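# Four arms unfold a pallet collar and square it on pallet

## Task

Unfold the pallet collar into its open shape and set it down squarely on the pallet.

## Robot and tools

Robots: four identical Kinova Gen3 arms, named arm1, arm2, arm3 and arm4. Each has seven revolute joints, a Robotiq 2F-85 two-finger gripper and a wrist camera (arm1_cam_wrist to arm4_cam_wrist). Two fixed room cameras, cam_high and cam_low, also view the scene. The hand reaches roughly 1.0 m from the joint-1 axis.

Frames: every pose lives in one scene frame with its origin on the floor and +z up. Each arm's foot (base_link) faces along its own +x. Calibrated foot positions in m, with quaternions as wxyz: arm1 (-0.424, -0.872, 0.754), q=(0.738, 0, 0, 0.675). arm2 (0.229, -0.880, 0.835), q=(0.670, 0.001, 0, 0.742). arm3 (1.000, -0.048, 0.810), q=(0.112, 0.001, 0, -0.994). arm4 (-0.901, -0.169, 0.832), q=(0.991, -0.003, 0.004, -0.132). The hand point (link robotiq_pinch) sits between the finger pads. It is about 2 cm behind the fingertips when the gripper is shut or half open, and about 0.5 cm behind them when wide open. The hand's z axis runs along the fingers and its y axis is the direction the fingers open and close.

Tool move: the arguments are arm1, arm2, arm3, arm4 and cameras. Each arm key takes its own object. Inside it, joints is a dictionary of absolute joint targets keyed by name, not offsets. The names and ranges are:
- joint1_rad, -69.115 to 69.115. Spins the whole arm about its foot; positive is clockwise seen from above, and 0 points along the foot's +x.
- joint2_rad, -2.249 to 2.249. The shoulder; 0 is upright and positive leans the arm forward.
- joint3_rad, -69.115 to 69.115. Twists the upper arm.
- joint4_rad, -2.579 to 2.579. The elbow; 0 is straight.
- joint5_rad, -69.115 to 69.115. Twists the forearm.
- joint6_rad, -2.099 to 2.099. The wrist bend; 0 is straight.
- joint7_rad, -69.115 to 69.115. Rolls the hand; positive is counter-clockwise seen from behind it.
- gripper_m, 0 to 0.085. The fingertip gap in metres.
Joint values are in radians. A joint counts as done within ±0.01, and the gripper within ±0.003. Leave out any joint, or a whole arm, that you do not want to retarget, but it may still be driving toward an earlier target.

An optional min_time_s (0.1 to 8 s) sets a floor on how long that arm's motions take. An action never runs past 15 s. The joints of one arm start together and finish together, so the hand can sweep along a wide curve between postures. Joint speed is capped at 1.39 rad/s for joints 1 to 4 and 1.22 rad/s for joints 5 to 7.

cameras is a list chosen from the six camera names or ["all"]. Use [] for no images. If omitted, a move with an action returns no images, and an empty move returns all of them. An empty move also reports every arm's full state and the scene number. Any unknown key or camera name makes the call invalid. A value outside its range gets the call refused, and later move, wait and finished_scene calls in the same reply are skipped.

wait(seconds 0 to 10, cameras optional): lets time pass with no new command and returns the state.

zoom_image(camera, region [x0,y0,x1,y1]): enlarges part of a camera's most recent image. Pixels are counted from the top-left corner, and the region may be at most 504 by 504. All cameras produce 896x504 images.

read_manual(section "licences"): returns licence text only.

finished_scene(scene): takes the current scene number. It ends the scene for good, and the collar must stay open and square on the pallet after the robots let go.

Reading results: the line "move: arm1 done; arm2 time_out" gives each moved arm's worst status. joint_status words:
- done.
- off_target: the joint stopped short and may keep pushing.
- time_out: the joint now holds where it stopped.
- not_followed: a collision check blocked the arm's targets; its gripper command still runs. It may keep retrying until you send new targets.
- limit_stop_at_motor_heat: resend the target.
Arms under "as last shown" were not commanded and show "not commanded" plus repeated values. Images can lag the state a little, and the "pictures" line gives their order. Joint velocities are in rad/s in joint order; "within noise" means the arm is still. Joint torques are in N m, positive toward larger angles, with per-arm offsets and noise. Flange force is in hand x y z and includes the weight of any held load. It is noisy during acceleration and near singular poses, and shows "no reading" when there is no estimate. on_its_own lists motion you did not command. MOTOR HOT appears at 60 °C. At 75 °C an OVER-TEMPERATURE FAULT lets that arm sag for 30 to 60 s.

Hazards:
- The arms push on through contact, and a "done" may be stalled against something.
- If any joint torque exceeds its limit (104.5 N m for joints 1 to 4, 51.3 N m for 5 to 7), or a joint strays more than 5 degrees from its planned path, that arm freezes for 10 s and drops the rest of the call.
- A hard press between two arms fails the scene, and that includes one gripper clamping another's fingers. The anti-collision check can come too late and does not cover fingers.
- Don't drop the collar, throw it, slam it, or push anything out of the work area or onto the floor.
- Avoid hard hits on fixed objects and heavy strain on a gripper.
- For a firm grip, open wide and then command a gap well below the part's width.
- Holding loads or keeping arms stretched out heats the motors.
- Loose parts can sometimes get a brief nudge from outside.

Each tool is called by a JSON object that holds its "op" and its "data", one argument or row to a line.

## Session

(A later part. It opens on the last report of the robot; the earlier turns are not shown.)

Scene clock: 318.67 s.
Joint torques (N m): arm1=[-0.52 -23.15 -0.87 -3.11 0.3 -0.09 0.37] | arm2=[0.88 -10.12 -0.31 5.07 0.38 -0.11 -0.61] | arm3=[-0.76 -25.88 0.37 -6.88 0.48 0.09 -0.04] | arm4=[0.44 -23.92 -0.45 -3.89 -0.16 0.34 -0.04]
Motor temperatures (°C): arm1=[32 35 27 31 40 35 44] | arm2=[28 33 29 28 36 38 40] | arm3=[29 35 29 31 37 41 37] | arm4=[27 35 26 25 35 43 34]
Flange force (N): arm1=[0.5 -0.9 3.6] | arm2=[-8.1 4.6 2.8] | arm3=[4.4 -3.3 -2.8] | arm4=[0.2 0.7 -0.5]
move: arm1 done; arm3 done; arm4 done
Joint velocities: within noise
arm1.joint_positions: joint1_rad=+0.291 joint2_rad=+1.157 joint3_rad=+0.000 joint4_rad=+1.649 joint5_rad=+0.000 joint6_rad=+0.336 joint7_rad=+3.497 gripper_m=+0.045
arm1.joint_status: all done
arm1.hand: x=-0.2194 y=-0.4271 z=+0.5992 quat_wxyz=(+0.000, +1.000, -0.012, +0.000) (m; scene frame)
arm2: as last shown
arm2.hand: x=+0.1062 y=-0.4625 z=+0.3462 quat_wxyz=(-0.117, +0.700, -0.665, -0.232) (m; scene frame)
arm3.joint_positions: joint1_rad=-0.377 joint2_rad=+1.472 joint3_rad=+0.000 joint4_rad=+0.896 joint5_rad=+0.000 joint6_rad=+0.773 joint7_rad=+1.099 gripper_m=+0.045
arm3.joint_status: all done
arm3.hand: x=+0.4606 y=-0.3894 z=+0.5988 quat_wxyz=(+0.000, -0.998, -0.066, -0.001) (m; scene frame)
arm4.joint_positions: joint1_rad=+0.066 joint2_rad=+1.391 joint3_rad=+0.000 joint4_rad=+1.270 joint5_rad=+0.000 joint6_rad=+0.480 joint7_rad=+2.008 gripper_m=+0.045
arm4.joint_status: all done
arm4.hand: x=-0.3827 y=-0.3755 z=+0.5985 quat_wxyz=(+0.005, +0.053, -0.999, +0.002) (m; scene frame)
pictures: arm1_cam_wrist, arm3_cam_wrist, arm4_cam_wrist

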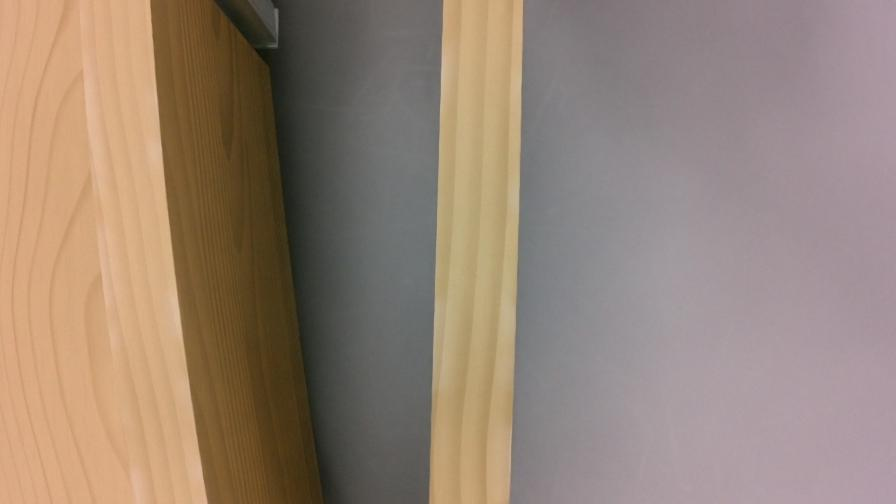

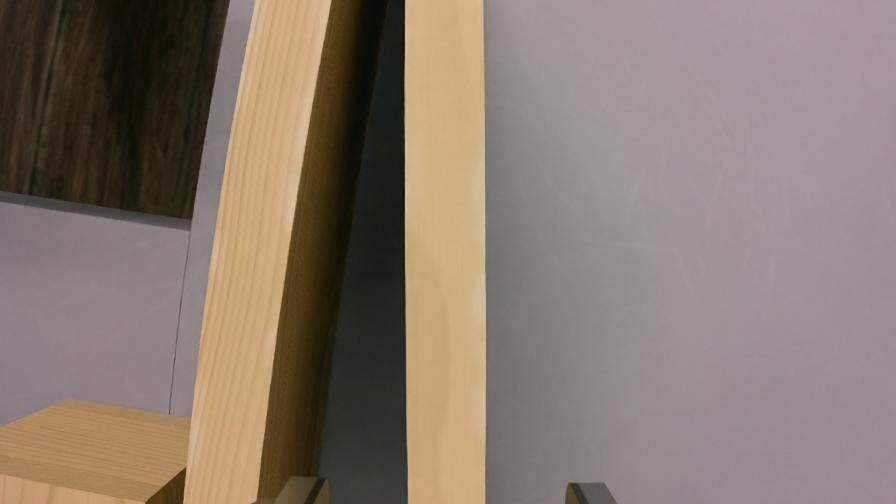

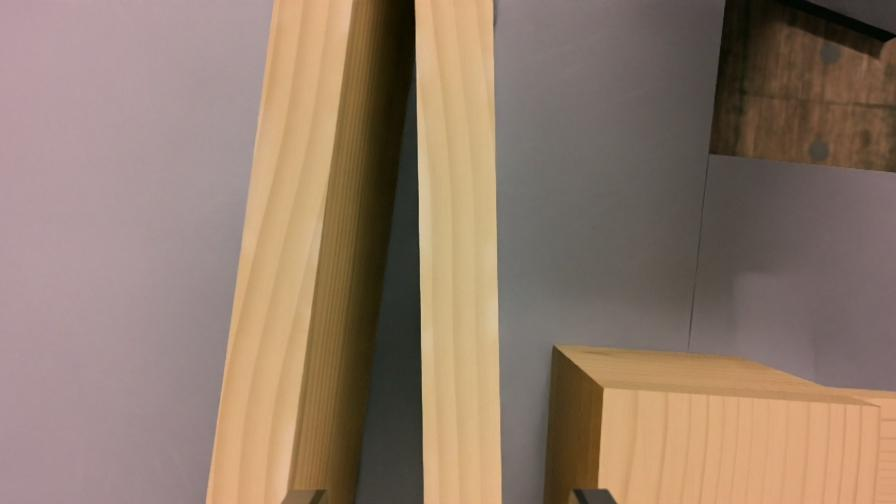

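{"op": "move", "data": {
  "arm1": {"joints":{"joint2_rad":1.4195,"joint4_rad":1.4878,"joint6_rad":0.2343},"min_time_s":1.5},
  "arm3": {"joints":{"joint2_rad":1.7602,"joint4_rad":0.5837,"joint6_rad":0.7977},"min_time_s":1.5},
  "arm4": {"joints":{"joint1_rad":0.0611,"joint2_rad":1.6591,"joint4_rad":1.0204,"joint6_rad":0.4621},"min_time_s":1.5},
  "cameras": ["arm1_cam_wrist","arm3_cam_wrist","arm4_cam_wrist","cam_low"]
}}

Scene clock: 335.33 s.
Joint torques (N m): arm1=[-0.53 -23.73 -0.91 -2.21 0.23 -0.05 0.38] | arm2=[0.48 -15.42 -1 1.79 0.47 -2.03 -0.79] | arm3=[14.64 37.81 5.68 8.43 2.83 -8.27 1.52] | arm4=[-2.81 48.19 -9.44 -16.92 -0.46 -18.56 3.6]
Motor temperatures (°C): arm1=[32 35 27 30 40 35 44] | arm2=[28 33 29 28 35 38 40] | arm3=[29 35 28 31 37 41 37] | arm4=[27 35 26 25 35 43 34]
Flange force (N): arm1=[0.4 -0.5 3.7] | arm2=[-2.9 1.8 2.4] | arm3=[30.7 13.8 -123.9] | arm4=[75.0 40.7 -211.8]
move: arm1 done; arm3 done; arm4 done
Joint velocities: within noise
arm1.joint_positions: joint1_rad=+0.291 joint2_rad=+1.419 joint3_rad=+0.000 joint4_rad=+1.488 joint5_rad=+0.000 joint6_rad=+0.234 joint7_rad=+3.497 gripper_m=+0.045
arm1.joint_status: all done
arm1.hand: x=-0.2194 y=-0.4270 z=+0.4845 quat_wxyz=(+0.000, +1.000, -0.012, +0.000) (m; scene frame)
arm2: as last shown
arm2.hand: x=+0.1063 y=-0.4625 z=+0.3462 quat_wxyz=(-0.117, +0.700, -0.665, -0.232) (m; scene frame)
arm3.joint_positions: joint1_rad=-0.377 joint2_rad=+1.759 joint3_rad=+0.000 joint4_rad=+0.584 joint5_rad=+0.000 joint6_rad=+0.798 joint7_rad=+1.099 gripper_m=+0.045
arm3.joint_status: all done
arm3.hand: x=+0.4602 y=-0.3900 z=+0.4846 quat_wxyz=(-0.001, -0.998, -0.066, +0.000) (m; scene frame)
arm4.joint_positions: joint1_rad=+0.061 joint2_rad=+1.653 joint3_rad=+0.000 joint4_rad=+1.021 joint5_rad=+0.000 joint6_rad=+0.462 joint7_rad=+2.008 gripper_m=+0.045
arm4.joint_status: all done
arm4.hand: x=-0.3794 y=-0.3750 z=+0.4869 quat_wxyz=(+0.002, +0.055, -0.998, +0.003) (m; scene frame)
pictures: arm1_cam_wrist, arm3_cam_wrist, arm4_cam_wrist, cam_low

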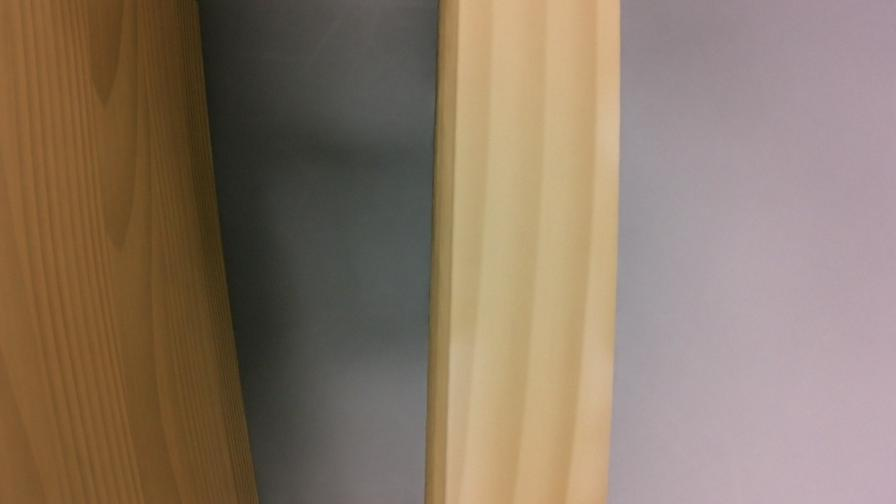

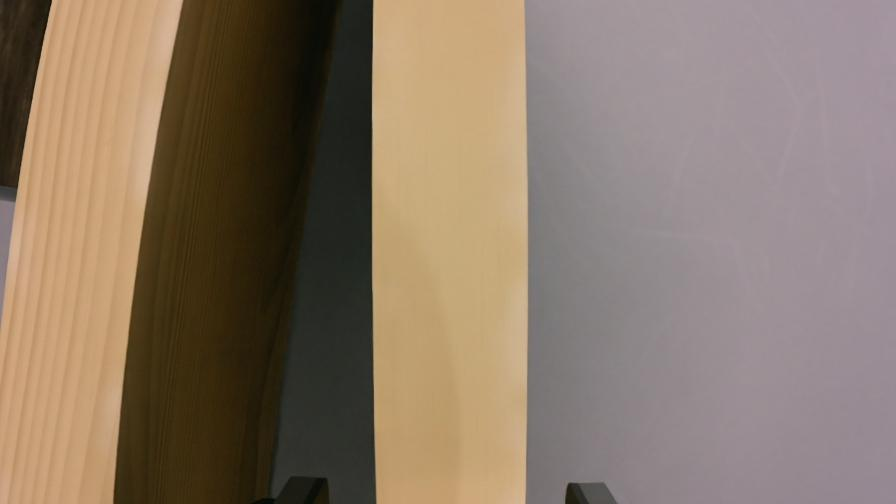

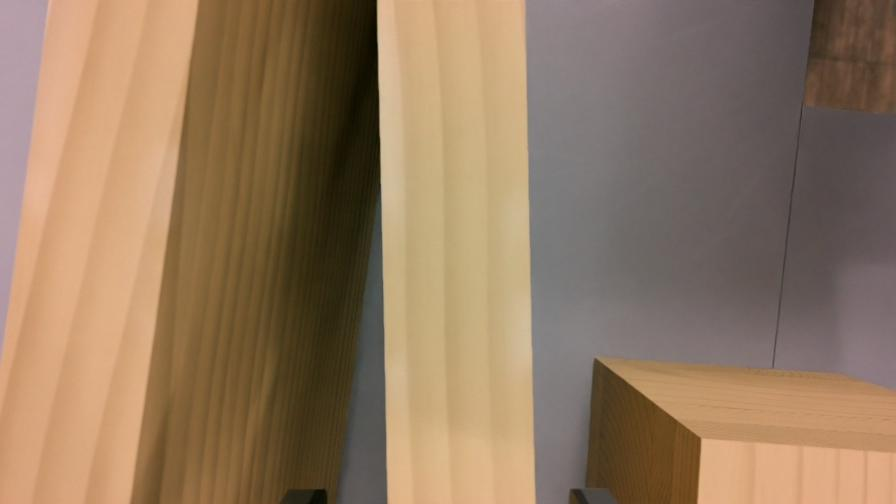

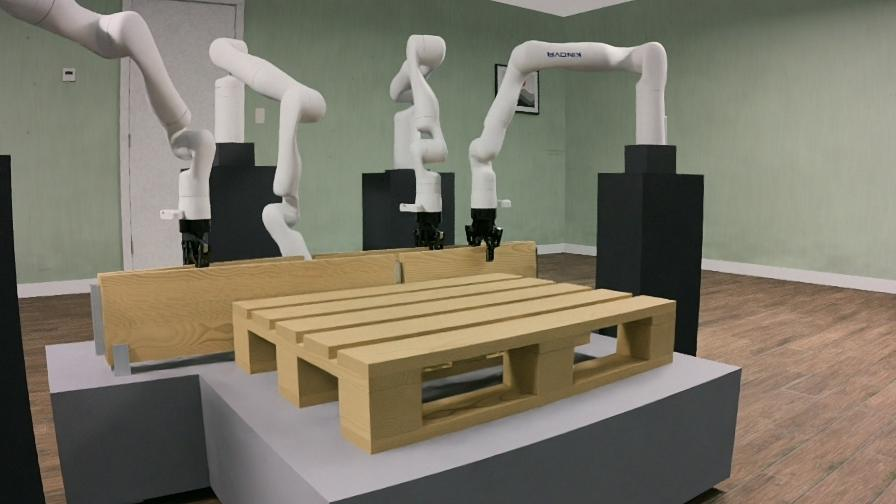

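{"op": "move", "data": {
  "arm3": {"joints":{"joint2_rad":1.4725,"joint4_rad":0.8957,"joint6_rad":0.7734,"gripper_m":0.036},"min_time_s":1.5},
  "arm4": {"joints":{"joint2_rad":1.3911,"joint4_rad":1.2701,"joint6_rad":0.4804,"gripper_m":0.036},"min_time_s":1.5}
}}

{"op": "move", "data": {
  "arm3": {"joints":{"joint1_rad":-0.3829,"joint2_rad":1.6157,"joint4_rad":0.7522,"joint6_rad":0.7737,"joint7_rad":1.0936},"min_time_s":1},
  "arm4": {"joints":{"joint1_rad":0.0278,"joint2_rad":1.5727,"joint4_rad":0.9878,"joint6_rad":0.5811,"joint7_rad":1.9703},"min_time_s":1},
  "cameras": ["arm1_cam_wrist","arm3_cam_wrist","arm4_cam_wrist"]
}}

Scene clock: 398.23 s.
Joint torques (N m): arm1=[-0.52 -23.75 -0.88 -2.25 0.26 -0.08 0.38] | arm2=[0.84 -10.53 -0.37 3.57 0.34 -0.2 -0.62] | arm3=[-0.75 -25.93 0.37 -6.92 0.5 0.13 -0.03] | arm4=[0.41 -23.91 -0.46 -3.96 -0.18 0.35 -0.06]
Motor temperatures (°C): arm1=[32 35 27 30 40 35 44] | arm2=[28 34 29 28 35 38 40] | arm3=[30 41 29 31 37 42 37] | arm4=[27 49 26 26 35 49 35]
Flange force (N): arm1=[0.4 -0.5 3.6] | arm2=[-7.7 4.5 -3.0] | arm3=[4.7 -3.4 -2.8] | arm4=[0.5 0.8 -0.7]
move: arm3 done; arm4 done
Joint velocities: within noise
arm1, arm2: as last shown
arm2.hand: x=+0.1062 y=-0.4625 z=+0.3462 quat_wxyz=(-0.117, +0.700, -0.665, -0.232) (m; scene frame)
arm3.joint_positions: joint1_rad=-0.377 joint2_rad=+1.472 joint3_rad=+0.000 joint4_rad=+0.896 joint5_rad=+0.000 joint6_rad=+0.773 joint7_rad=+1.099 gripper_m=+0.036
arm3.joint_status: all done
arm3.hand: x=+0.4606 y=-0.3894 z=+0.5988 quat_wxyz=(+0.000, -0.998, -0.066, -0.001) (m; scene frame)
arm4.joint_positions: joint1_rad=+0.061 joint2_rad=+1.391 joint3_rad=+0.000 joint4_rad=+1.270 joint5_rad=+0.000 joint6_rad=+0.480 joint7_rad=+2.008 gripper_m=+0.036
arm4.joint_status: all done
arm4.hand: x=-0.3818 y=-0.3732 z=+0.5984 quat_wxyz=(+0.005, +0.055, -0.998, +0.002) (m; scene frame)
pictures: none

Scene clock: 399.67 s.
Joint torques (N m): arm1=[-0.62 -23.72 -0.81 -2.24 0.31 -0.05 0.38] | arm2=[0.81 -10.6 -0.36 3.52 0.29 -0.19 -0.66] | arm3=[-0.7 -25.94 0.37 -6.92 0.47 0.13 -0.02] | arm4=[0.41 -24.97 -0.46 -4.71 -0.15 0.33 0]
Motor temperatures (°C): arm1=[32 35 26 30 40 35 44] | arm2=[28 33 29 28 35 38 40] | arm3=[30 41 29 31 37 42 37] | arm4=[27 48 26 26 35 49 35]
Flange force (N): arm1=[0.5 -0.4 3.6] | arm2=[-7.6 4.3 -3.1] | arm3=[5.6 -3.7 -3.8] | arm4=[0.5 0.8 -0.8]
move: arm3 done; arm4 done
Joint velocities: within noise
arm1, arm2: as last shown
arm3.joint_positions: joint1_rad=-0.383 joint2_rad=+1.616 joint3_rad=+0.000 joint4_rad=+0.752 joint5_rad=+0.000 joint6_rad=+0.774 joint7_rad=+1.094 gripper_m=+0.036
arm3.joint_status: all done
arm3.hand: x=+0.4612 y=-0.3934 z=+0.5387 quat_wxyz=(+0.000, -0.998, -0.066, -0.001) (m; scene frame)
arm4.joint_positions: joint1_rad=+0.028 joint2_rad=+1.573 joint3_rad=+0.000 joint4_rad=+0.988 joint5_rad=+0.000 joint6_rad=+0.581 joint7_rad=+1.970 gripper_m=+0.036
arm4.joint_status: all done
arm4.hand: x=-0.3433 y=-0.3658 z=+0.5381 quat_wxyz=(+0.005, +0.053, -0.999, +0.002) (m; scene frame)
pictures: arm1_cam_wrist, arm3_cam_wrist, arm4_cam_wrist

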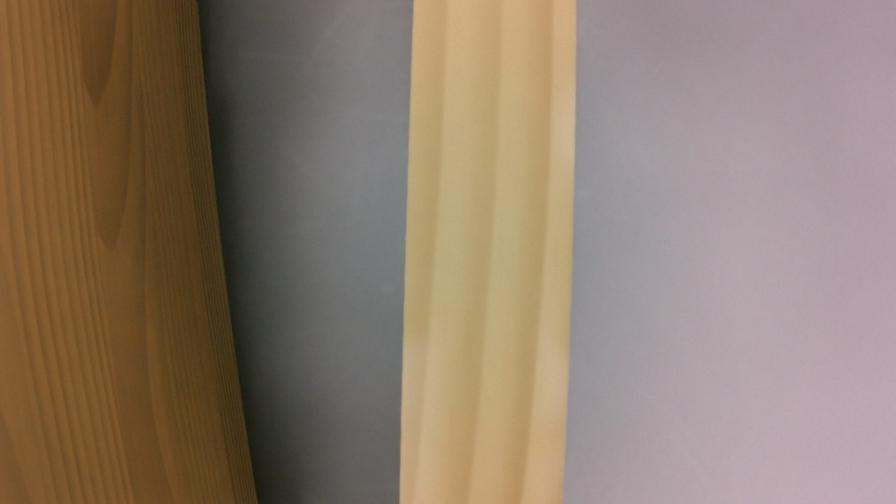

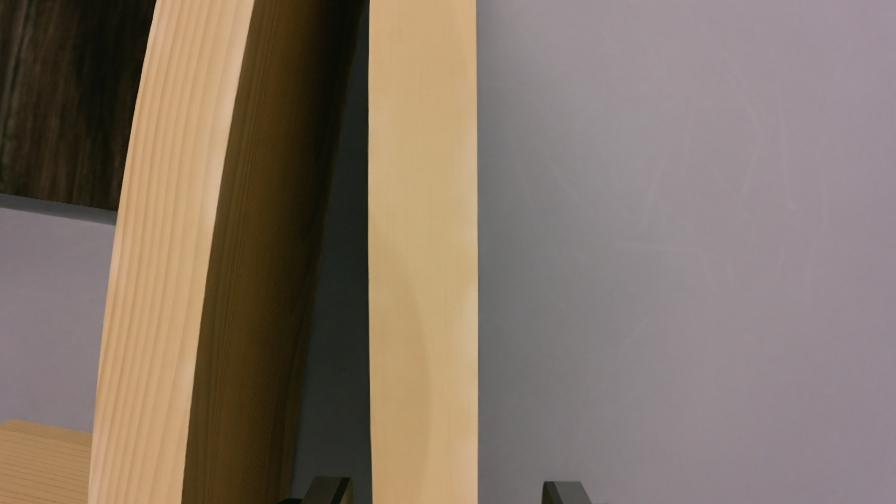

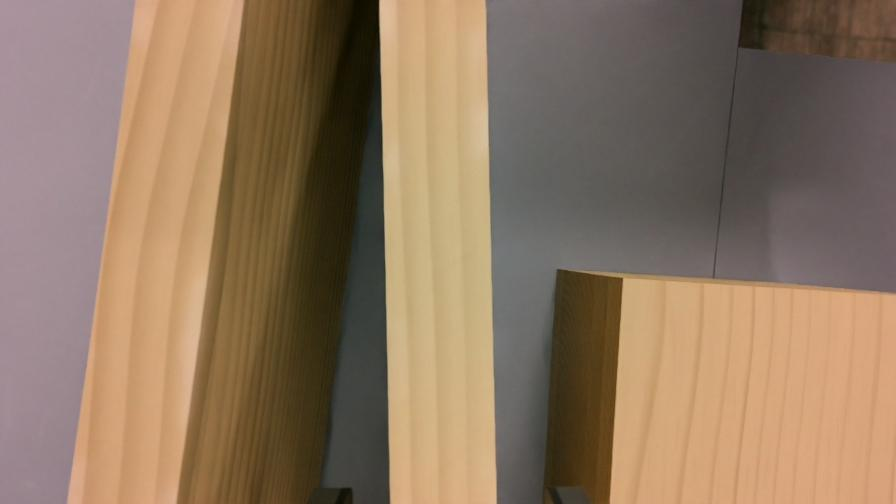

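{"op": "move", "data": {
  "arm3": {"joints":{"joint2_rad":1.7216,"joint4_rad":0.6268,"joint6_rad":0.7932},"min_time_s":1.5},
  "arm4": {"joints":{"joint2_rad":1.6715,"joint4_rad":0.8812,"joint6_rad":0.5889},"min_time_s":1.5},
  "cameras": ["arm3_cam_wrist","arm4_cam_wrist","cam_low"]
}}

{"op": "zoom_image", "data": {
  "camera": "cam_low",
  "region": [380, 180, 560, 290]
}}

Scene clock: 421.87 s.
Joint torques (N m): arm1=[-0.5 -23.78 -0.9 -2.22 0.28 -0.05 0.37] | arm2=[0.78 -10.52 -0.38 3.52 0.3 -0.18 -0.69] | arm3=[-0.7 -25.82 0.36 -7 0.47 0.15 -0.04] | arm4=[0.43 -24.89 -0.47 -4.77 -0.16 0.33 -0.05]
Motor temperatures (°C): arm1=[32 35 26 30 40 35 44] | arm2=[28 33 29 28 35 38 40] | arm3=[30 40 29 31 37 42 37] | arm4=[27 47 26 26 35 48 34]
Flange force (N): arm1=[0.3 -0.6 3.8] | arm2=[-7.7 4.3 -3.3] | arm3=[6.5 -4.2 -4.6] | arm4=[0.6 0.8 -0.9]
move: arm3 done; arm4 done
Joint velocities: within noise
arm1, arm2: as last shown
arm3.joint_positions: joint1_rad=-0.383 joint2_rad=+1.722 joint3_rad=+0.000 joint4_rad=+0.627 joint5_rad=+0.000 joint6_rad=+0.793 joint7_rad=+1.094 gripper_m=+0.036
arm3.joint_status: all done
arm3.hand: x=+0.4613 y=-0.3934 z=+0.4987 quat_wxyz=(+0.000, -0.998, -0.066, -0.001) (m; scene frame)
arm4.joint_positions: joint1_rad=+0.028 joint2_rad=+1.671 joint3_rad=+0.000 joint4_rad=+0.881 joint5_rad=+0.000 joint6_rad=+0.589 joint7_rad=+1.970 gripper_m=+0.036
arm4.joint_status: all done
arm4.hand: x=-0.3438 y=-0.3659 z=+0.4979 quat_wxyz=(+0.005, +0.053, -0.999, +0.002) (m; scene frame)
pictures: arm3_cam_wrist, arm4_cam_wrist, cam_low

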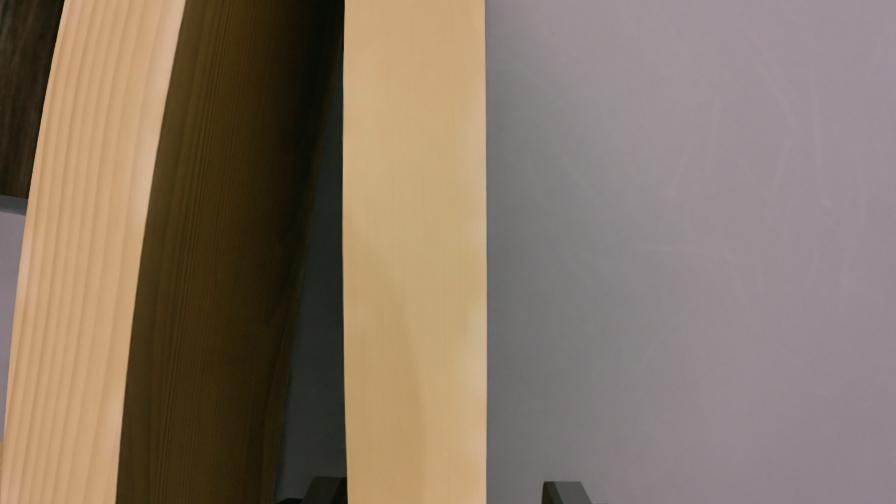

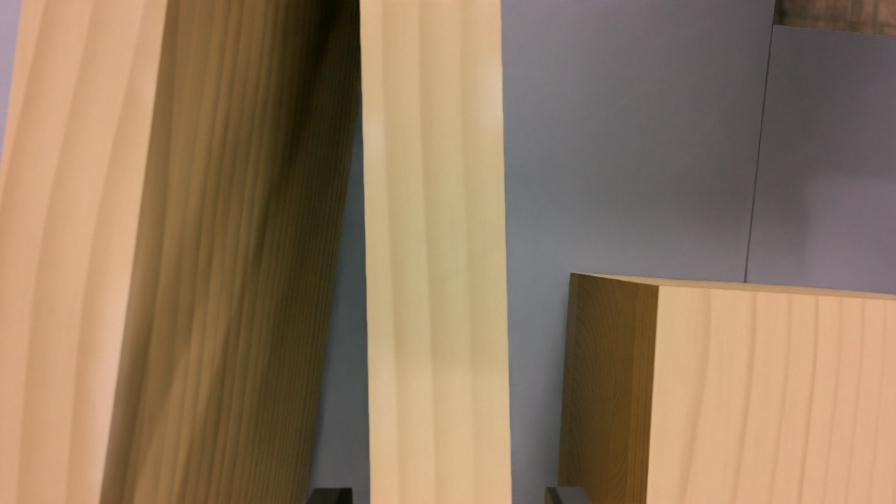

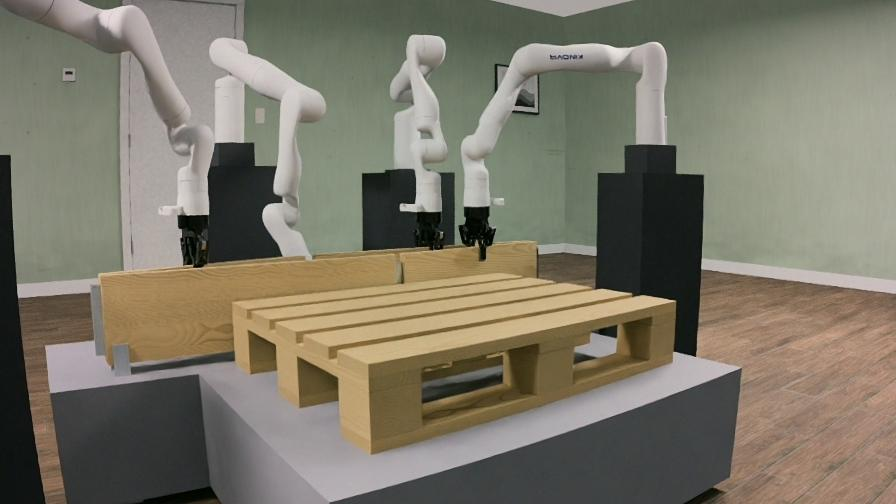

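Scaled by 2.800 from the camera's 896x504 image, which has a finer 1280x720 frame.

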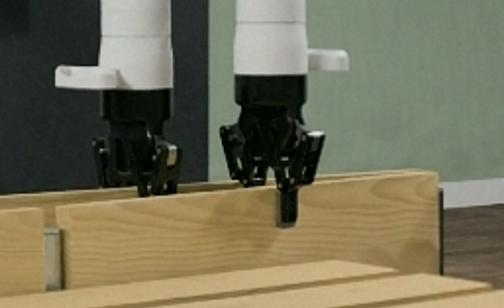

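{"op": "move", "data": {
  "arm1": {"joints":{"gripper_m":0.012}},
  "arm3": {"joints":{"gripper_m":0.012}},
  "arm4": {"joints":{"gripper_m":0.012}}
}}

{"op": "move", "data": {
  "arm2": {"joints":{"gripper_m":0.085}}
}}

{"op": "move", "data": {
  "arm2": {"joints":{"joint1_rad":-0.2704,"joint2_rad":1.9445,"joint4_rad":1.6918,"joint6_rad":-1.0183,"joint7_rad":1.249},"min_time_s":1.5}
}}

{"op": "move", "data": {
  "arm2": {"joints":{"joint1_rad":-0.3969,"joint2_rad":1.3169,"joint4_rad":1.7864,"joint6_rad":0.0383,"joint7_rad":2.604}}
}}

{"op": "move", "data": {
  "arm2": {"joints":{"joint1_rad":-0.3370,"joint2_rad":1.3333,"joint4_rad":1.6021,"joint6_rad":0.2062,"joint7_rad":2.664,"gripper_m":0.045}},
  "cameras": ["all"]
}}

Scene clock: 460.90 s.
Joint torques (N m): arm1=[-0.75 -21.86 -0.44 -3.64 0.68 -0.63 0.71] | arm2=[0.54 -12.05 -0.46 0.35 0.4 -0.67 -0.58] | arm3=[-6.05 -23.65 -4.86 -7.6 -2.12 -1.43 -0.35] | arm4=[4.39 -17.93 4.01 -6.6 1.32 -2.82 -0.41]
Motor temperatures (°C): arm1=[32 35 26 30 40 35 44] | arm2=[28 33 29 28 35 37 40] | arm3=[30 39 28 31 37 42 37] | arm4=[27 45 26 26 35 46 34]
Flange force (N): arm1=[-1.6 3.5 -3.6] | arm2=[-6.3 3.8 -13.5] | arm3=[4.8 -13.1 -11.7] | arm4=[6.9 10.5 -22.9]
move: arm1 off_target; arm3 off_target; arm4 off_target
Joint velocities: within noise
arm1.joint_positions: joint1_rad=+0.291 joint2_rad=+1.419 joint3_rad=+0.000 joint4_rad=+1.488 joint5_rad=+0.000 joint6_rad=+0.234 joint7_rad=+3.497 gripper_m=+0.019
arm1.joint_status: gripper_m off_target (ended at +0.019, target +0.012)
arm1.hand: x=-0.2194 y=-0.4270 z=+0.4845 quat_wxyz=(+0.000, +1.000, -0.012, +0.000) (m; scene frame)
arm2: as last shown
arm3.joint_positions: joint1_rad=-0.383 joint2_rad=+1.722 joint3_rad=+0.000 joint4_rad=+0.627 joint5_rad=+0.000 joint6_rad=+0.793 joint7_rad=+1.094 gripper_m=+0.019
arm3.joint_status: gripper_m off_target (ended at +0.019, target +0.012)
arm3.hand: x=+0.4613 y=-0.3934 z=+0.4987 quat_wxyz=(+0.000, -0.998, -0.065, -0.001) (m; scene frame)
arm4.joint_positions: joint1_rad=+0.028 joint2_rad=+1.672 joint3_rad=+0.000 joint4_rad=+0.881 joint5_rad=+0.000 joint6_rad=+0.589 joint7_rad=+1.970 gripper_m=+0.019
arm4.joint_status: gripper_m off_target (ended at +0.019, target +0.012)
arm4.hand: x=-0.3438 y=-0.3659 z=+0.4979 quat_wxyz=(+0.005, +0.053, -0.999, +0.002) (m; scene frame)
pictures: none

Scene clock: 461.93 s.
Joint torques (N m): arm1=[-0.44 -21.61 0.05 -3.61 0.76 -0.63 0.75] | arm2=[0.61 -14.89 0.14 0.2 0.23 -1.66 -0.41] | arm3=[-5.86 -23.42 -4.7 -7.6 -2.08 -1.48 -0.37] | arm4=[4.65 -17.78 4.17 -6.26 1.4 -2.67 -0.42]
Motor temperatures (°C): arm1=[32 35 26 30 40 35 44] | arm2=[28 33 29 28 35 37 40] | arm3=[30 39 28 31 37 42 37] | arm4=[27 45 26 26 35 46 34]
Flange force (N): arm1=[-2.3 3.3 -4.1] | arm2=[-3.0 3.0 -6.6] | arm3=[5.3 -13.1 -12.3] | arm4=[5.8 10.5 -22.3]
move: arm2 done
Joint velocities: within noise
arm1, arm3, arm4: as last shown
arm2.joint_positions: joint1_rad=-0.239 joint2_rad=+2.077 joint3_rad=+0.000 joint4_rad=+1.355 joint5_rad=+0.000 joint6_rad=-0.814 joint7_rad=+1.280 gripper_m=+0.085
arm2.joint_status: all done
arm2.hand: x=+0.1062 y=-0.4625 z=+0.3462 quat_wxyz=(-0.117, +0.700, -0.665, -0.232) (m; scene frame)
arm3.hand: x=+0.4613 y=-0.3934 z=+0.4987 quat_wxyz=(+0.000, -0.998, -0.066, -0.001) (m; scene frame)
pictures: none

Scene clock: 463.80 s.
Joint torques (N m): arm1=[-0.43 -21.61 0.14 -3.51 0.81 -0.61 0.75] | arm2=[0.7 -14.3 0.16 1.91 0.23 -1.66 -0.35] | arm3=[-5.92 -23.4 -4.73 -7.69 -2.06 -1.49 -0.35] | arm4=[4.59 -17.78 4.18 -6.29 1.37 -2.67 -0.42]
Motor temperatures (°C): arm1=[32 35 26 30 40 35 44] | arm2=[28 33 29 28 35 37 40] | arm3=[30 39 28 31 37 42 37] | arm4=[27 45 26 26 35 46 34]
Flange force (N): arm1=[-2.2 3.0 -3.9] | arm2=[-3.5 3.2 -5.3] | arm3=[5.9 -13.4 -12.7] | arm4=[5.9 10.4 -22.4]
move: arm2 done
Joint velocities: within noise
arm1, arm3, arm4: as last shown
arm2.joint_positions: joint1_rad=-0.270 joint2_rad=+1.944 joint3_rad=+0.000 joint4_rad=+1.692 joint5_rad=+0.000 joint6_rad=-1.018 joint7_rad=+1.249 gripper_m=+0.085
arm2.joint_status: all done
arm2.hand: x=+0.1064 y=-0.4996 z=+0.4211 quat_wxyz=(-0.110, +0.700, -0.665, -0.236) (m; scene frame)
pictures: none

Scene clock: 465.90 s.
Joint torques (N m): arm1=[-0.7 -22.02 -0.94 -2.4 0.28 -0.3 0.43] | arm2=[0.67 -18.1 0.28 -1.17 0.22 -0.24 -0.36] | arm3=[0.76 -26.39 1.51 -7.63 0.93 -0.33 -0.02] | arm4=[2.71 -17.83 1.43 -4.56 0.14 -1.28 -0.71]
Motor temperatures (°C): arm1=[32 35 26 30 40 35 44] | arm2=[28 33 29 28 35 37 40] | arm3=[30 39 28 31 37 42 37] | arm4=[27 45 26 26 35 46 34]
Flange force (N): arm1=[0.3 0.4 -0.8] | arm2=[-0.3 2.5 -6.4] | arm3=[8.4 -2.5 -4.9] | arm4=[3.3 5.1 -17.7]
move: arm2 done
Joint velocities: within noise
arm1, arm3, arm4: as last shown
arm1.joint_positions: joint1_rad=+0.291 joint2_rad=+1.420 joint3_rad=+0.000 joint4_rad=+1.488 joint5_rad=+0.000 joint6_rad=+0.234 joint7_rad=+3.497 gripper_m=+0.019
arm2.joint_positions: joint1_rad=-0.397 joint2_rad=+1.317 joint3_rad=+0.000 joint4_rad=+1.786 joint5_rad=+0.000 joint6_rad=+0.038 joint7_rad=+2.604 gripper_m=+0.085
arm2.joint_status: all done
arm2.hand: x=+0.0497 y=-0.4998 z=+0.6013 quat_wxyz=(-0.001, +1.000, -0.019, -0.001) (m; scene frame)
pictures: none

Scene clock: 467.13 s.
Joint torques (N m): arm1=[-0.7 -22.05 -0.99 -2.36 0.32 -0.32 0.41] | arm2=[0.58 -19.61 0.15 -2.72 0.21 -0.23 -0.37] | arm3=[0.71 -26.42 1.57 -7.61 0.93 -0.24 -0.04] | arm4=[2.7 -17.79 1.42 -4.54 0.13 -1.27 -0.73]
Motor temperatures (°C): arm1=[32 35 26 30 40 35 44] | arm2=[28 33 29 28 35 37 40] | arm3=[30 39 28 31 37 42 37] | arm4=[27 44 26 26 35 46 34]
Flange force (N): arm1=[0.4 0.1 -0.6] | arm2=[0.4 3.5 -6.4] | arm3=[8.5 -2.7 -4.8] | arm4=[3.4 5.1 -17.8]
move: arm2 done
Joint velocities: within noise
arm1, arm3, arm4: as last shown
arm1.joint_positions: joint1_rad=+0.291 joint2_rad=+1.419 joint3_rad=+0.000 joint4_rad=+1.488 joint5_rad=+0.000 joint6_rad=+0.234 joint7_rad=+3.497 gripper_m=+0.019
arm2.joint_positions: joint1_rad=-0.337 joint2_rad=+1.333 joint3_rad=+0.000 joint4_rad=+1.602 joint5_rad=+0.000 joint6_rad=+0.206 joint7_rad=+2.664 gripper_m=+0.045
arm2.joint_status: all done
arm2.hand: x=+0.0497 y=-0.4409 z=+0.6012 quat_wxyz=(-0.001, +1.000, -0.019, -0.001) (m; scene frame)
pictures: arm1_cam_wrist, arm2_cam_wrist, arm3_cam_wrist, arm4_cam_wrist, cam_high, cam_low

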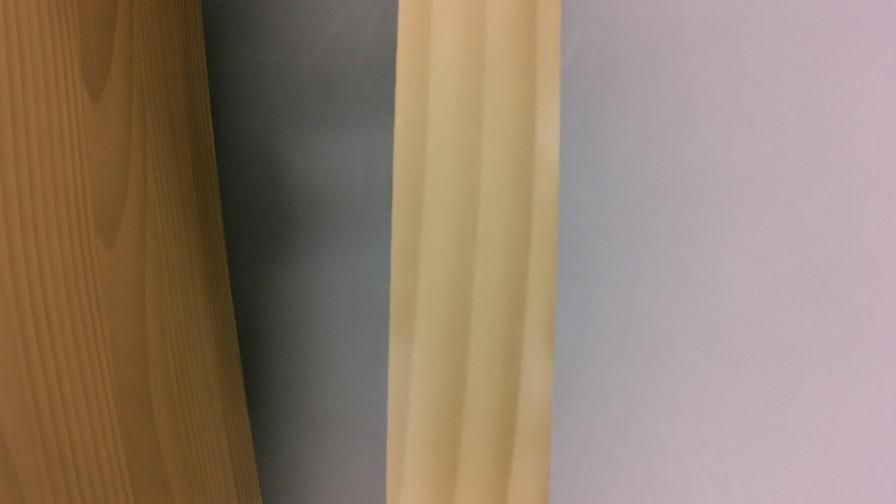

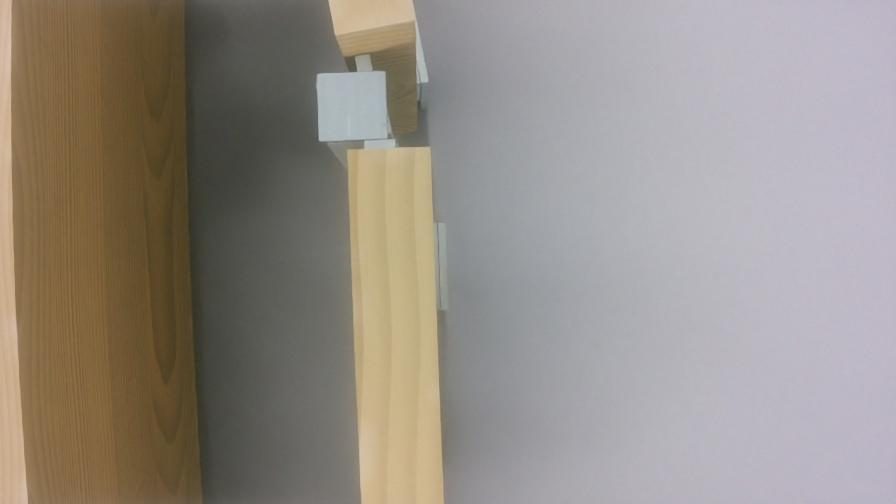

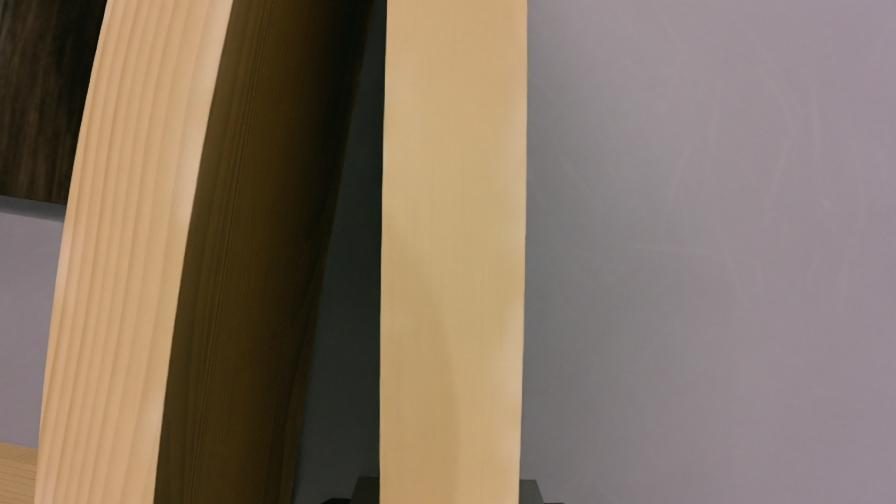

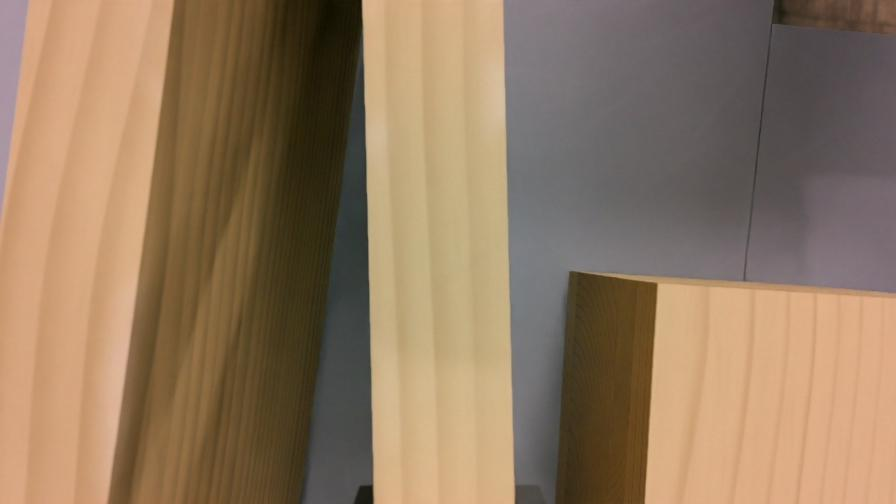

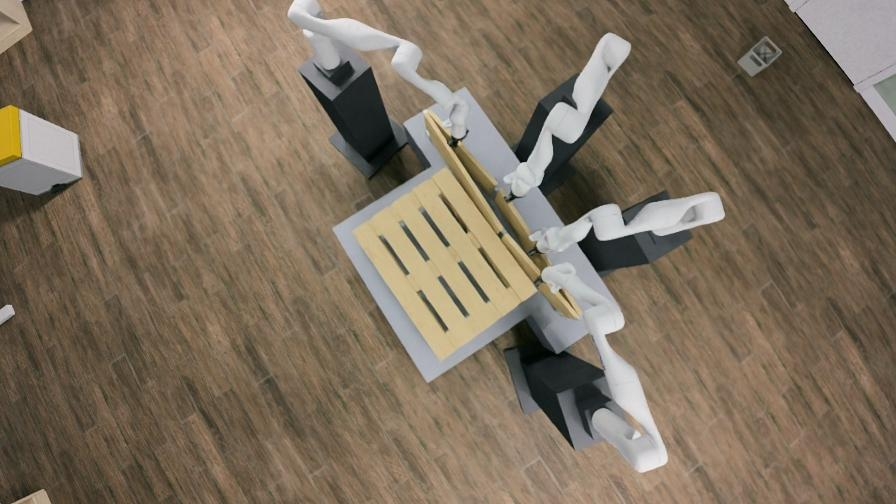

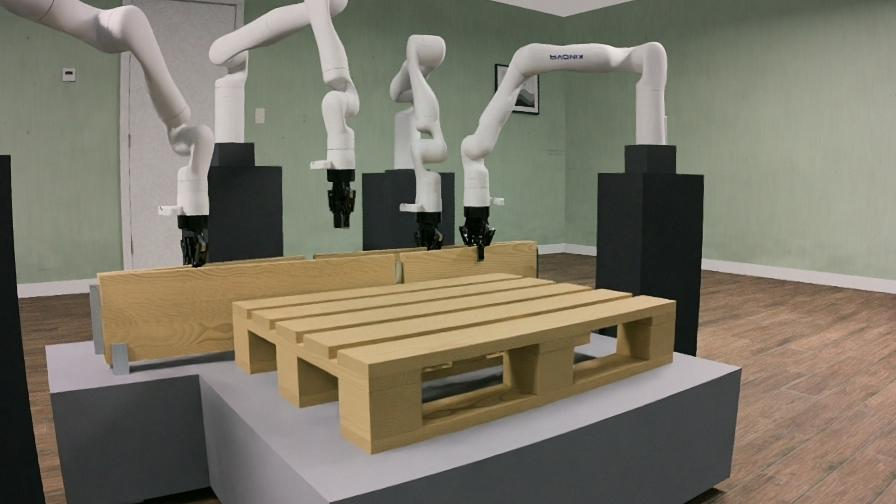

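{"op": "move", "data": {
  "arm2": {"joints":{"joint2_rad":1.5988,"joint4_rad":1.3744,"joint6_rad":0.1684},"min_time_s":1.5}
}}

{"op": "move", "data": {
  "arm2": {"joints":{"gripper_m":0.012}},
  "cameras": ["arm2_cam_wrist"]
}}

{"op": "move", "data": {
  "arm1": {"joints":{"joint2_rad":1.2135,"joint4_rad":1.6223,"joint6_rad":0.3058},"min_time_s":2.5},
  "arm2": {"joints":{"joint2_rad":1.3914,"joint4_rad":1.5603,"joint6_rad":0.1899},"min_time_s":2.5},
  "arm3": {"joints":{"joint2_rad":1.5028,"joint4_rad":0.8624,"joint6_rad":0.7764},"min_time_s":2.5},
  "arm4": {"joints":{"joint2_rad":1.4624,"joint4_rad":1.0887,"joint6_rad":0.5905},"min_time_s":2.5},
  "cameras": ["cam_low"]
}}

Scene clock: 504.53 s.
Joint torques (N m): arm1=[-0.69 -22.05 -1.05 -2.46 0.32 -0.33 0.4] | arm2=[0.54 -19.82 0.25 -2.36 0.26 -0.19 -0.36] | arm3=[0.74 -26.37 1.46 -7.57 0.94 -0.25 -0.03] | arm4=[2.74 -17.85 1.46 -4.56 0.14 -1.26 -0.73]
Motor temperatures (°C): arm1=[32 35 26 30 39 35 44] | arm2=[28 33 29 28 35 37 40] | arm3=[30 39 28 31 37 41 37] | arm4=[27 43 26 26 35 45 34]
Flange force (N): arm1=[0.2 0.5 -0.8] | arm2=[0.4 3.4 -7.1] | arm3=[8.4 -2.6 -4.8] | arm4=[3.4 5.2 -17.7]
move: arm2 done
Joint velocities: within noise
arm1, arm3, arm4: as last shown
arm2.joint_positions: joint1_rad=-0.337 joint2_rad=+1.599 joint3_rad=+0.000 joint4_rad=+1.374 joint5_rad=+0.000 joint6_rad=+0.168 joint7_rad=+2.664 gripper_m=+0.045
arm2.joint_status: all done
arm2.hand: x=+0.0495 y=-0.4407 z=+0.4882 quat_wxyz=(-0.001, +1.000, -0.019, -0.001) (m; scene frame)
pictures: none

Scene clock: 505.30 s.
Joint torques (N m): arm1=[-4.74 -22.44 -4.96 -15.93 0.52 -7.68 0.99] | arm2=[-8.96 -0.9 -14.13 15.51 -1.1 8.65 -0.56] | arm3=[3.77 -26.74 2.7 -4.96 0.73 2.44 -1.18] | arm4=[4.27 -16.97 2.82 -4.94 0.6 -1.79 -0.72]
Motor temperatures (°C): arm1=[32 35 26 30 39 35 44] | arm2=[28 33 29 28 35 37 40] | arm3=[30 39 28 31 37 41 37] | arm4=[27 43 26 26 35 45 34]
Flange force (N): arm1=[-3.6 27.3 -28.2] | arm2=[6.6 -32.3 -8.7] | arm3=[2.3 3.5 3.6] | arm4=[3.8 8.2 -20.8]
move: arm2 off_target
Joint velocities: within noise
arm1, arm3, arm4: as last shown
arm1.hand: x=-0.2194 y=-0.4271 z=+0.4845 quat_wxyz=(+0.000, +1.000, -0.012, +0.000) (m; scene frame)
arm2.joint_positions: joint1_rad=-0.337 joint2_rad=+1.599 joint3_rad=+0.000 joint4_rad=+1.374 joint5_rad=+0.000 joint6_rad=+0.168 joint7_rad=+2.664 gripper_m=+0.019
arm2.joint_status: gripper_m off_target (ended at +0.019, target +0.012)
arm2.hand: x=+0.0496 y=-0.4406 z=+0.4883 quat_wxyz=(-0.001, +1.000, -0.019, -0.001) (m; scene frame)
pictures: arm2_cam_wrist

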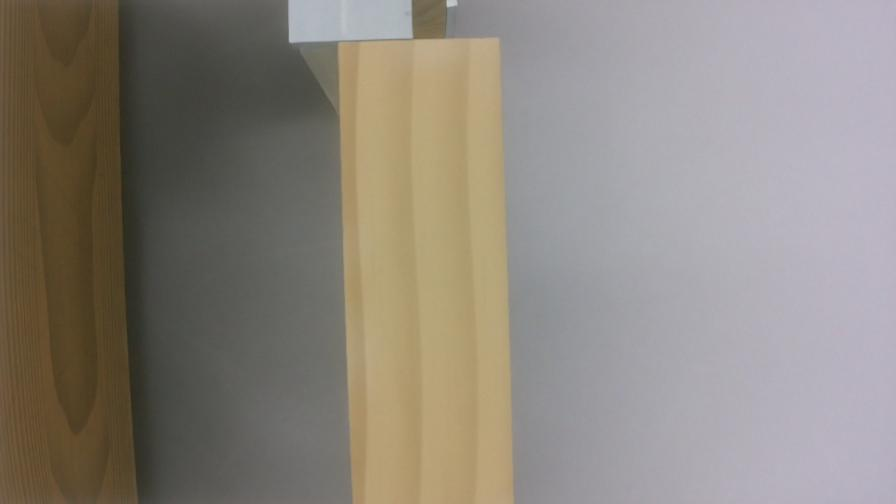

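Scene clock: 508.13 s.
Joint torques (N m): arm1=[-5.23 -45.27 -5.22 -14.05 0.39 -4.03 1.19] | arm2=[-5.68 -3.47 -8.63 9.93 -0.38 5.38 -0.27] | arm3=[3.32 -34.96 3.06 -4.56 0.42 4.99 -1.46] | arm4=[3.73 -31.88 1.76 -5.85 -0.36 0.69 -0.89]
Motor temperatures (°C): arm1=[32 35 26 30 39 35 44] | arm2=[28 33 29 28 35 38 40] | arm3=[30 39 28 31 37 41 37] | arm4=[27 43 26 25 35 45 34]
Flange force (N): arm1=[2.4 14.8 36.1] | arm2=[3.6 -20.7 -19.1] | arm3=[-6.4 6.4 23.1] | arm4=[-4.5 3.0 12.9]
move: arm1 done; arm2 done; arm3 done; arm4 done
Joint velocities: within noise
arm1.joint_positions: joint1_rad=+0.291 joint2_rad=+1.214 joint3_rad=+0.000 joint4_rad=+1.622 joint5_rad=+0.000 joint6_rad=+0.306 joint7_rad=+3.497 gripper_m=+0.019
arm1.joint_status: all done
arm1.hand: x=-0.2193 y=-0.4271 z=+0.5743 quat_wxyz=(+0.000, +1.000, -0.012, +0.000) (m; scene frame)
arm2.joint_positions: joint1_rad=-0.337 joint2_rad=+1.391 joint3_rad=+0.000 joint4_rad=+1.560 joint5_rad=+0.000 joint6_rad=+0.190 joint7_rad=+2.664 gripper_m=+0.019
arm2.joint_status: all done
arm2.hand: x=+0.0497 y=-0.4408 z=+0.5763 quat_wxyz=(-0.001, +1.000, -0.019, -0.001) (m; scene frame)
arm3.joint_positions: joint1_rad=-0.383 joint2_rad=+1.503 joint3_rad=+0.000 joint4_rad=+0.862 joint5_rad=+0.000 joint6_rad=+0.776 joint7_rad=+1.094 gripper_m=+0.019
arm3.joint_status: all done
arm3.hand: x=+0.4610 y=-0.3933 z=+0.5868 quat_wxyz=(+0.000, -0.998, -0.065, -0.001) (m; scene frame)
arm4.joint_positions: joint1_rad=+0.028 joint2_rad=+1.462 joint3_rad=+0.000 joint4_rad=+1.089 joint5_rad=+0.000 joint6_rad=+0.590 joint7_rad=+1.970 gripper_m=+0.019
arm4.joint_status: all done
arm4.hand: x=-0.3429 y=-0.3656 z=+0.5860 quat_wxyz=(+0.005, +0.053, -0.999, +0.002) (m; scene frame)
pictures: cam_low

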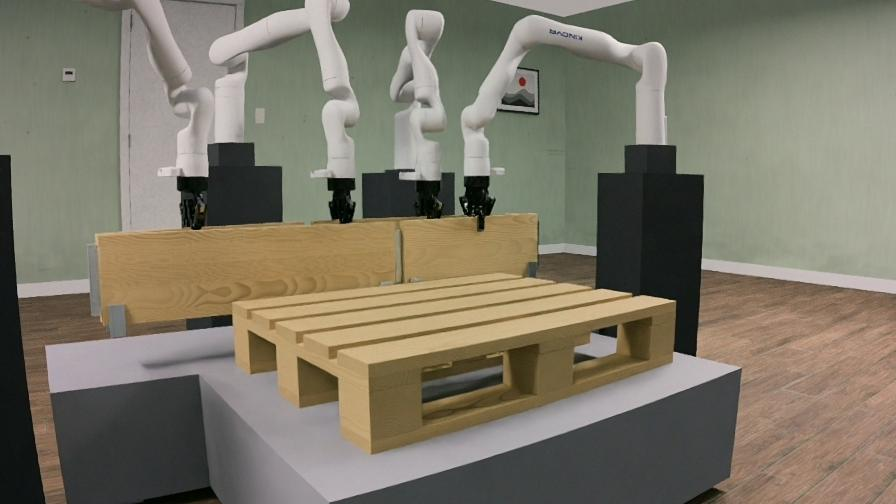

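{"op": "move", "data": {
  "arm1": {"joints":{"joint2_rad":1.0131,"joint4_rad":1.6957,"joint6_rad":0.4328},"min_time_s":2.5},
  "arm2": {"joints":{"joint2_rad":1.1782,"joint4_rad":1.6901,"joint6_rad":0.2733},"min_time_s":2.5},
  "arm3": {"joints":{"joint2_rad":1.3170,"joint4_rad":0.9906,"joint6_rad":0.8340},"min_time_s":2.5},
  "arm4": {"joints":{"joint2_rad":1.2720,"joint4_rad":1.2157,"joint6_rad":0.6539},"min_time_s":2.5},
  "cameras": ["cam_low","cam_high"]
}}

{"op": "zoom_image", "data": {
  "camera": "cam_high",
  "region": [400, 80, 600, 340]
}}

Scene clock: 521.77 s.
Joint torques (N m): arm1=[-5.76 -39.23 -6.08 -19.97 0.02 -7.14 1.34] | arm2=[-6.46 -14.11 -9.48 12 -0.81 7.65 -0.01] | arm3=[10.03 -34.15 9.45 -8.63 3.02 2.12 -1.33] | arm4=[3.31 -35.35 2 -11.92 0 -2.08 -0.75]
Motor temperatures (°C): arm1=[32 37 27 30 39 35 44] | arm2=[28 33 29 28 35 38 40] | arm3=[30 40 28 31 37 41 37] | arm4=[27 44 26 25 35 45 34]
Flange force (N): arm1=[-0.6 23.8 20.0] | arm2=[1.2 -28.7 8.4] | arm3=[8.8 11.0 14.6] | arm4=[5.8 7.4 11.8]
move: arm1 done; arm2 done; arm3 done; arm4 done
Joint velocities: within noise
arm1.joint_positions: joint1_rad=+0.291 joint2_rad=+1.013 joint3_rad=+0.000 joint4_rad=+1.696 joint5_rad=+0.000 joint6_rad=+0.433 joint7_rad=+3.497 gripper_m=+0.019
arm1.joint_status: all done
arm1.hand: x=-0.2193 y=-0.4271 z=+0.6642 quat_wxyz=(+0.000, +1.000, -0.012, +0.000) (m; scene frame)
arm2.joint_positions: joint1_rad=-0.337 joint2_rad=+1.178 joint3_rad=+0.000 joint4_rad=+1.690 joint5_rad=+0.000 joint6_rad=+0.273 joint7_rad=+2.664 gripper_m=+0.019
arm2.joint_status: all done
arm2.hand: x=+0.0497 y=-0.4408 z=+0.6682 quat_wxyz=(-0.001, +1.000, -0.019, -0.001) (m; scene frame)
arm3.joint_positions: joint1_rad=-0.383 joint2_rad=+1.317 joint3_rad=+0.000 joint4_rad=+0.991 joint5_rad=+0.000 joint6_rad=+0.834 joint7_rad=+1.094 gripper_m=+0.019
arm3.joint_status: all done
arm3.hand: x=+0.4609 y=-0.3933 z=+0.6769 quat_wxyz=(+0.000, -0.998, -0.066, -0.001) (m; scene frame)
arm4.joint_positions: joint1_rad=+0.028 joint2_rad=+1.272 joint3_rad=+0.000 joint4_rad=+1.216 joint5_rad=+0.000 joint6_rad=+0.654 joint7_rad=+1.970 gripper_m=+0.019
arm4.joint_status: all done
arm4.hand: x=-0.3420 y=-0.3652 z=+0.6760 quat_wxyz=(+0.005, +0.053, -0.999, +0.002) (m; scene frame)
pictures: cam_high, cam_low

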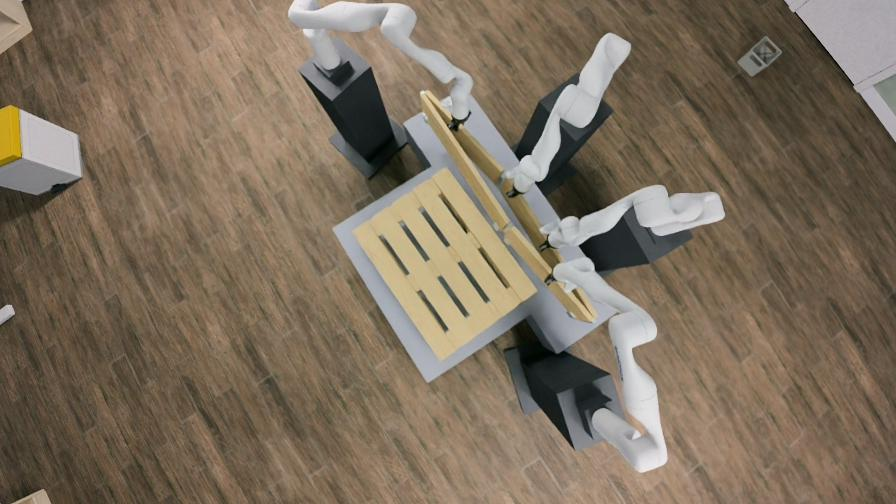

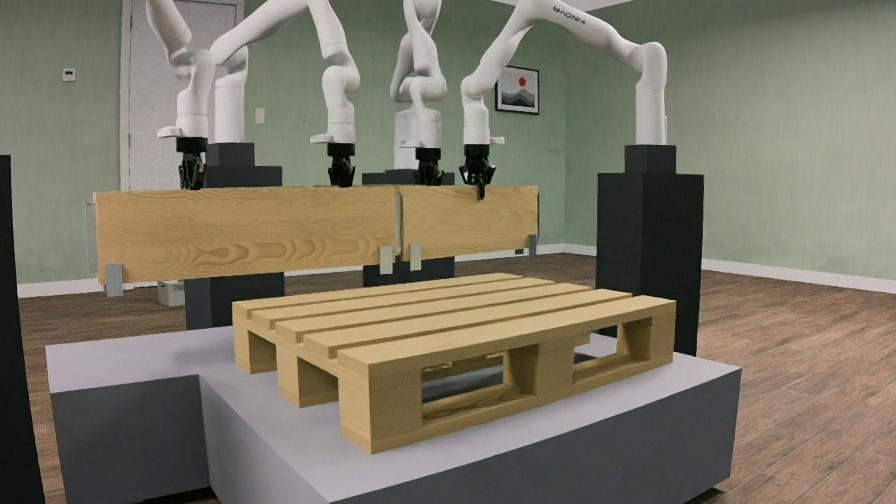

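Scaled by 1.938 from the camera's 896x504 image, which has a finer 1280x720 frame.

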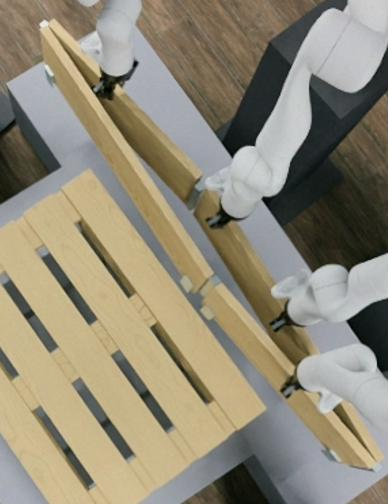

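{"op": "zoom_image", "data": {
  "camera": "cam_high",
  "region": [340, 150, 480, 270]
}}

{"op": "zoom_image", "data": {
  "camera": "cam_high",
  "region": [410, 250, 550, 370]
}}

{"op": "zoom_image", "data": {
  "camera": "cam_low",
  "region": [220, 270, 420, 380]
}}

Scaled by 3.600 from the camera's 896x504 image, which has a finer 1280x720 frame.

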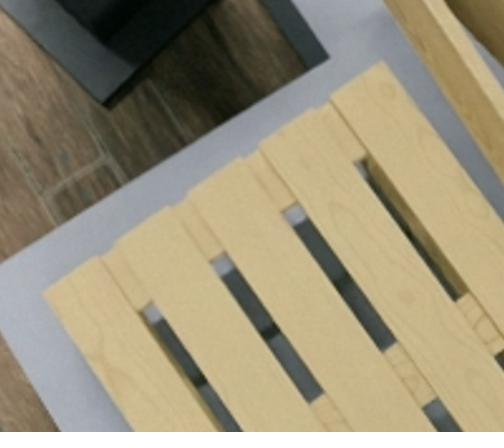

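Scaled by 3.600 from the camera's 896x504 image, which has a finer 1280x720 frame.

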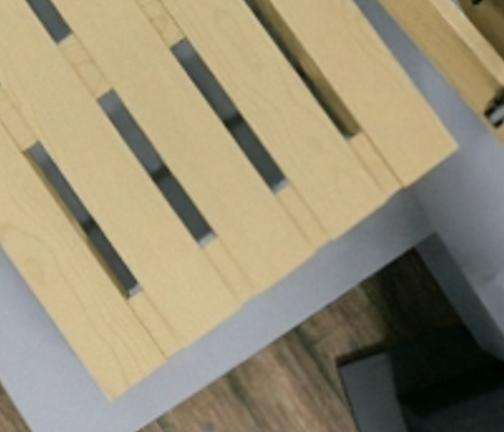

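Scaled by 2.520 from the camera's 896x504 image, which has a finer 1280x720 frame.

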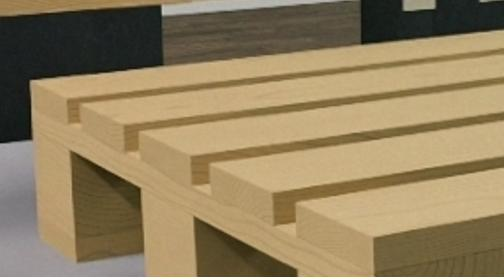

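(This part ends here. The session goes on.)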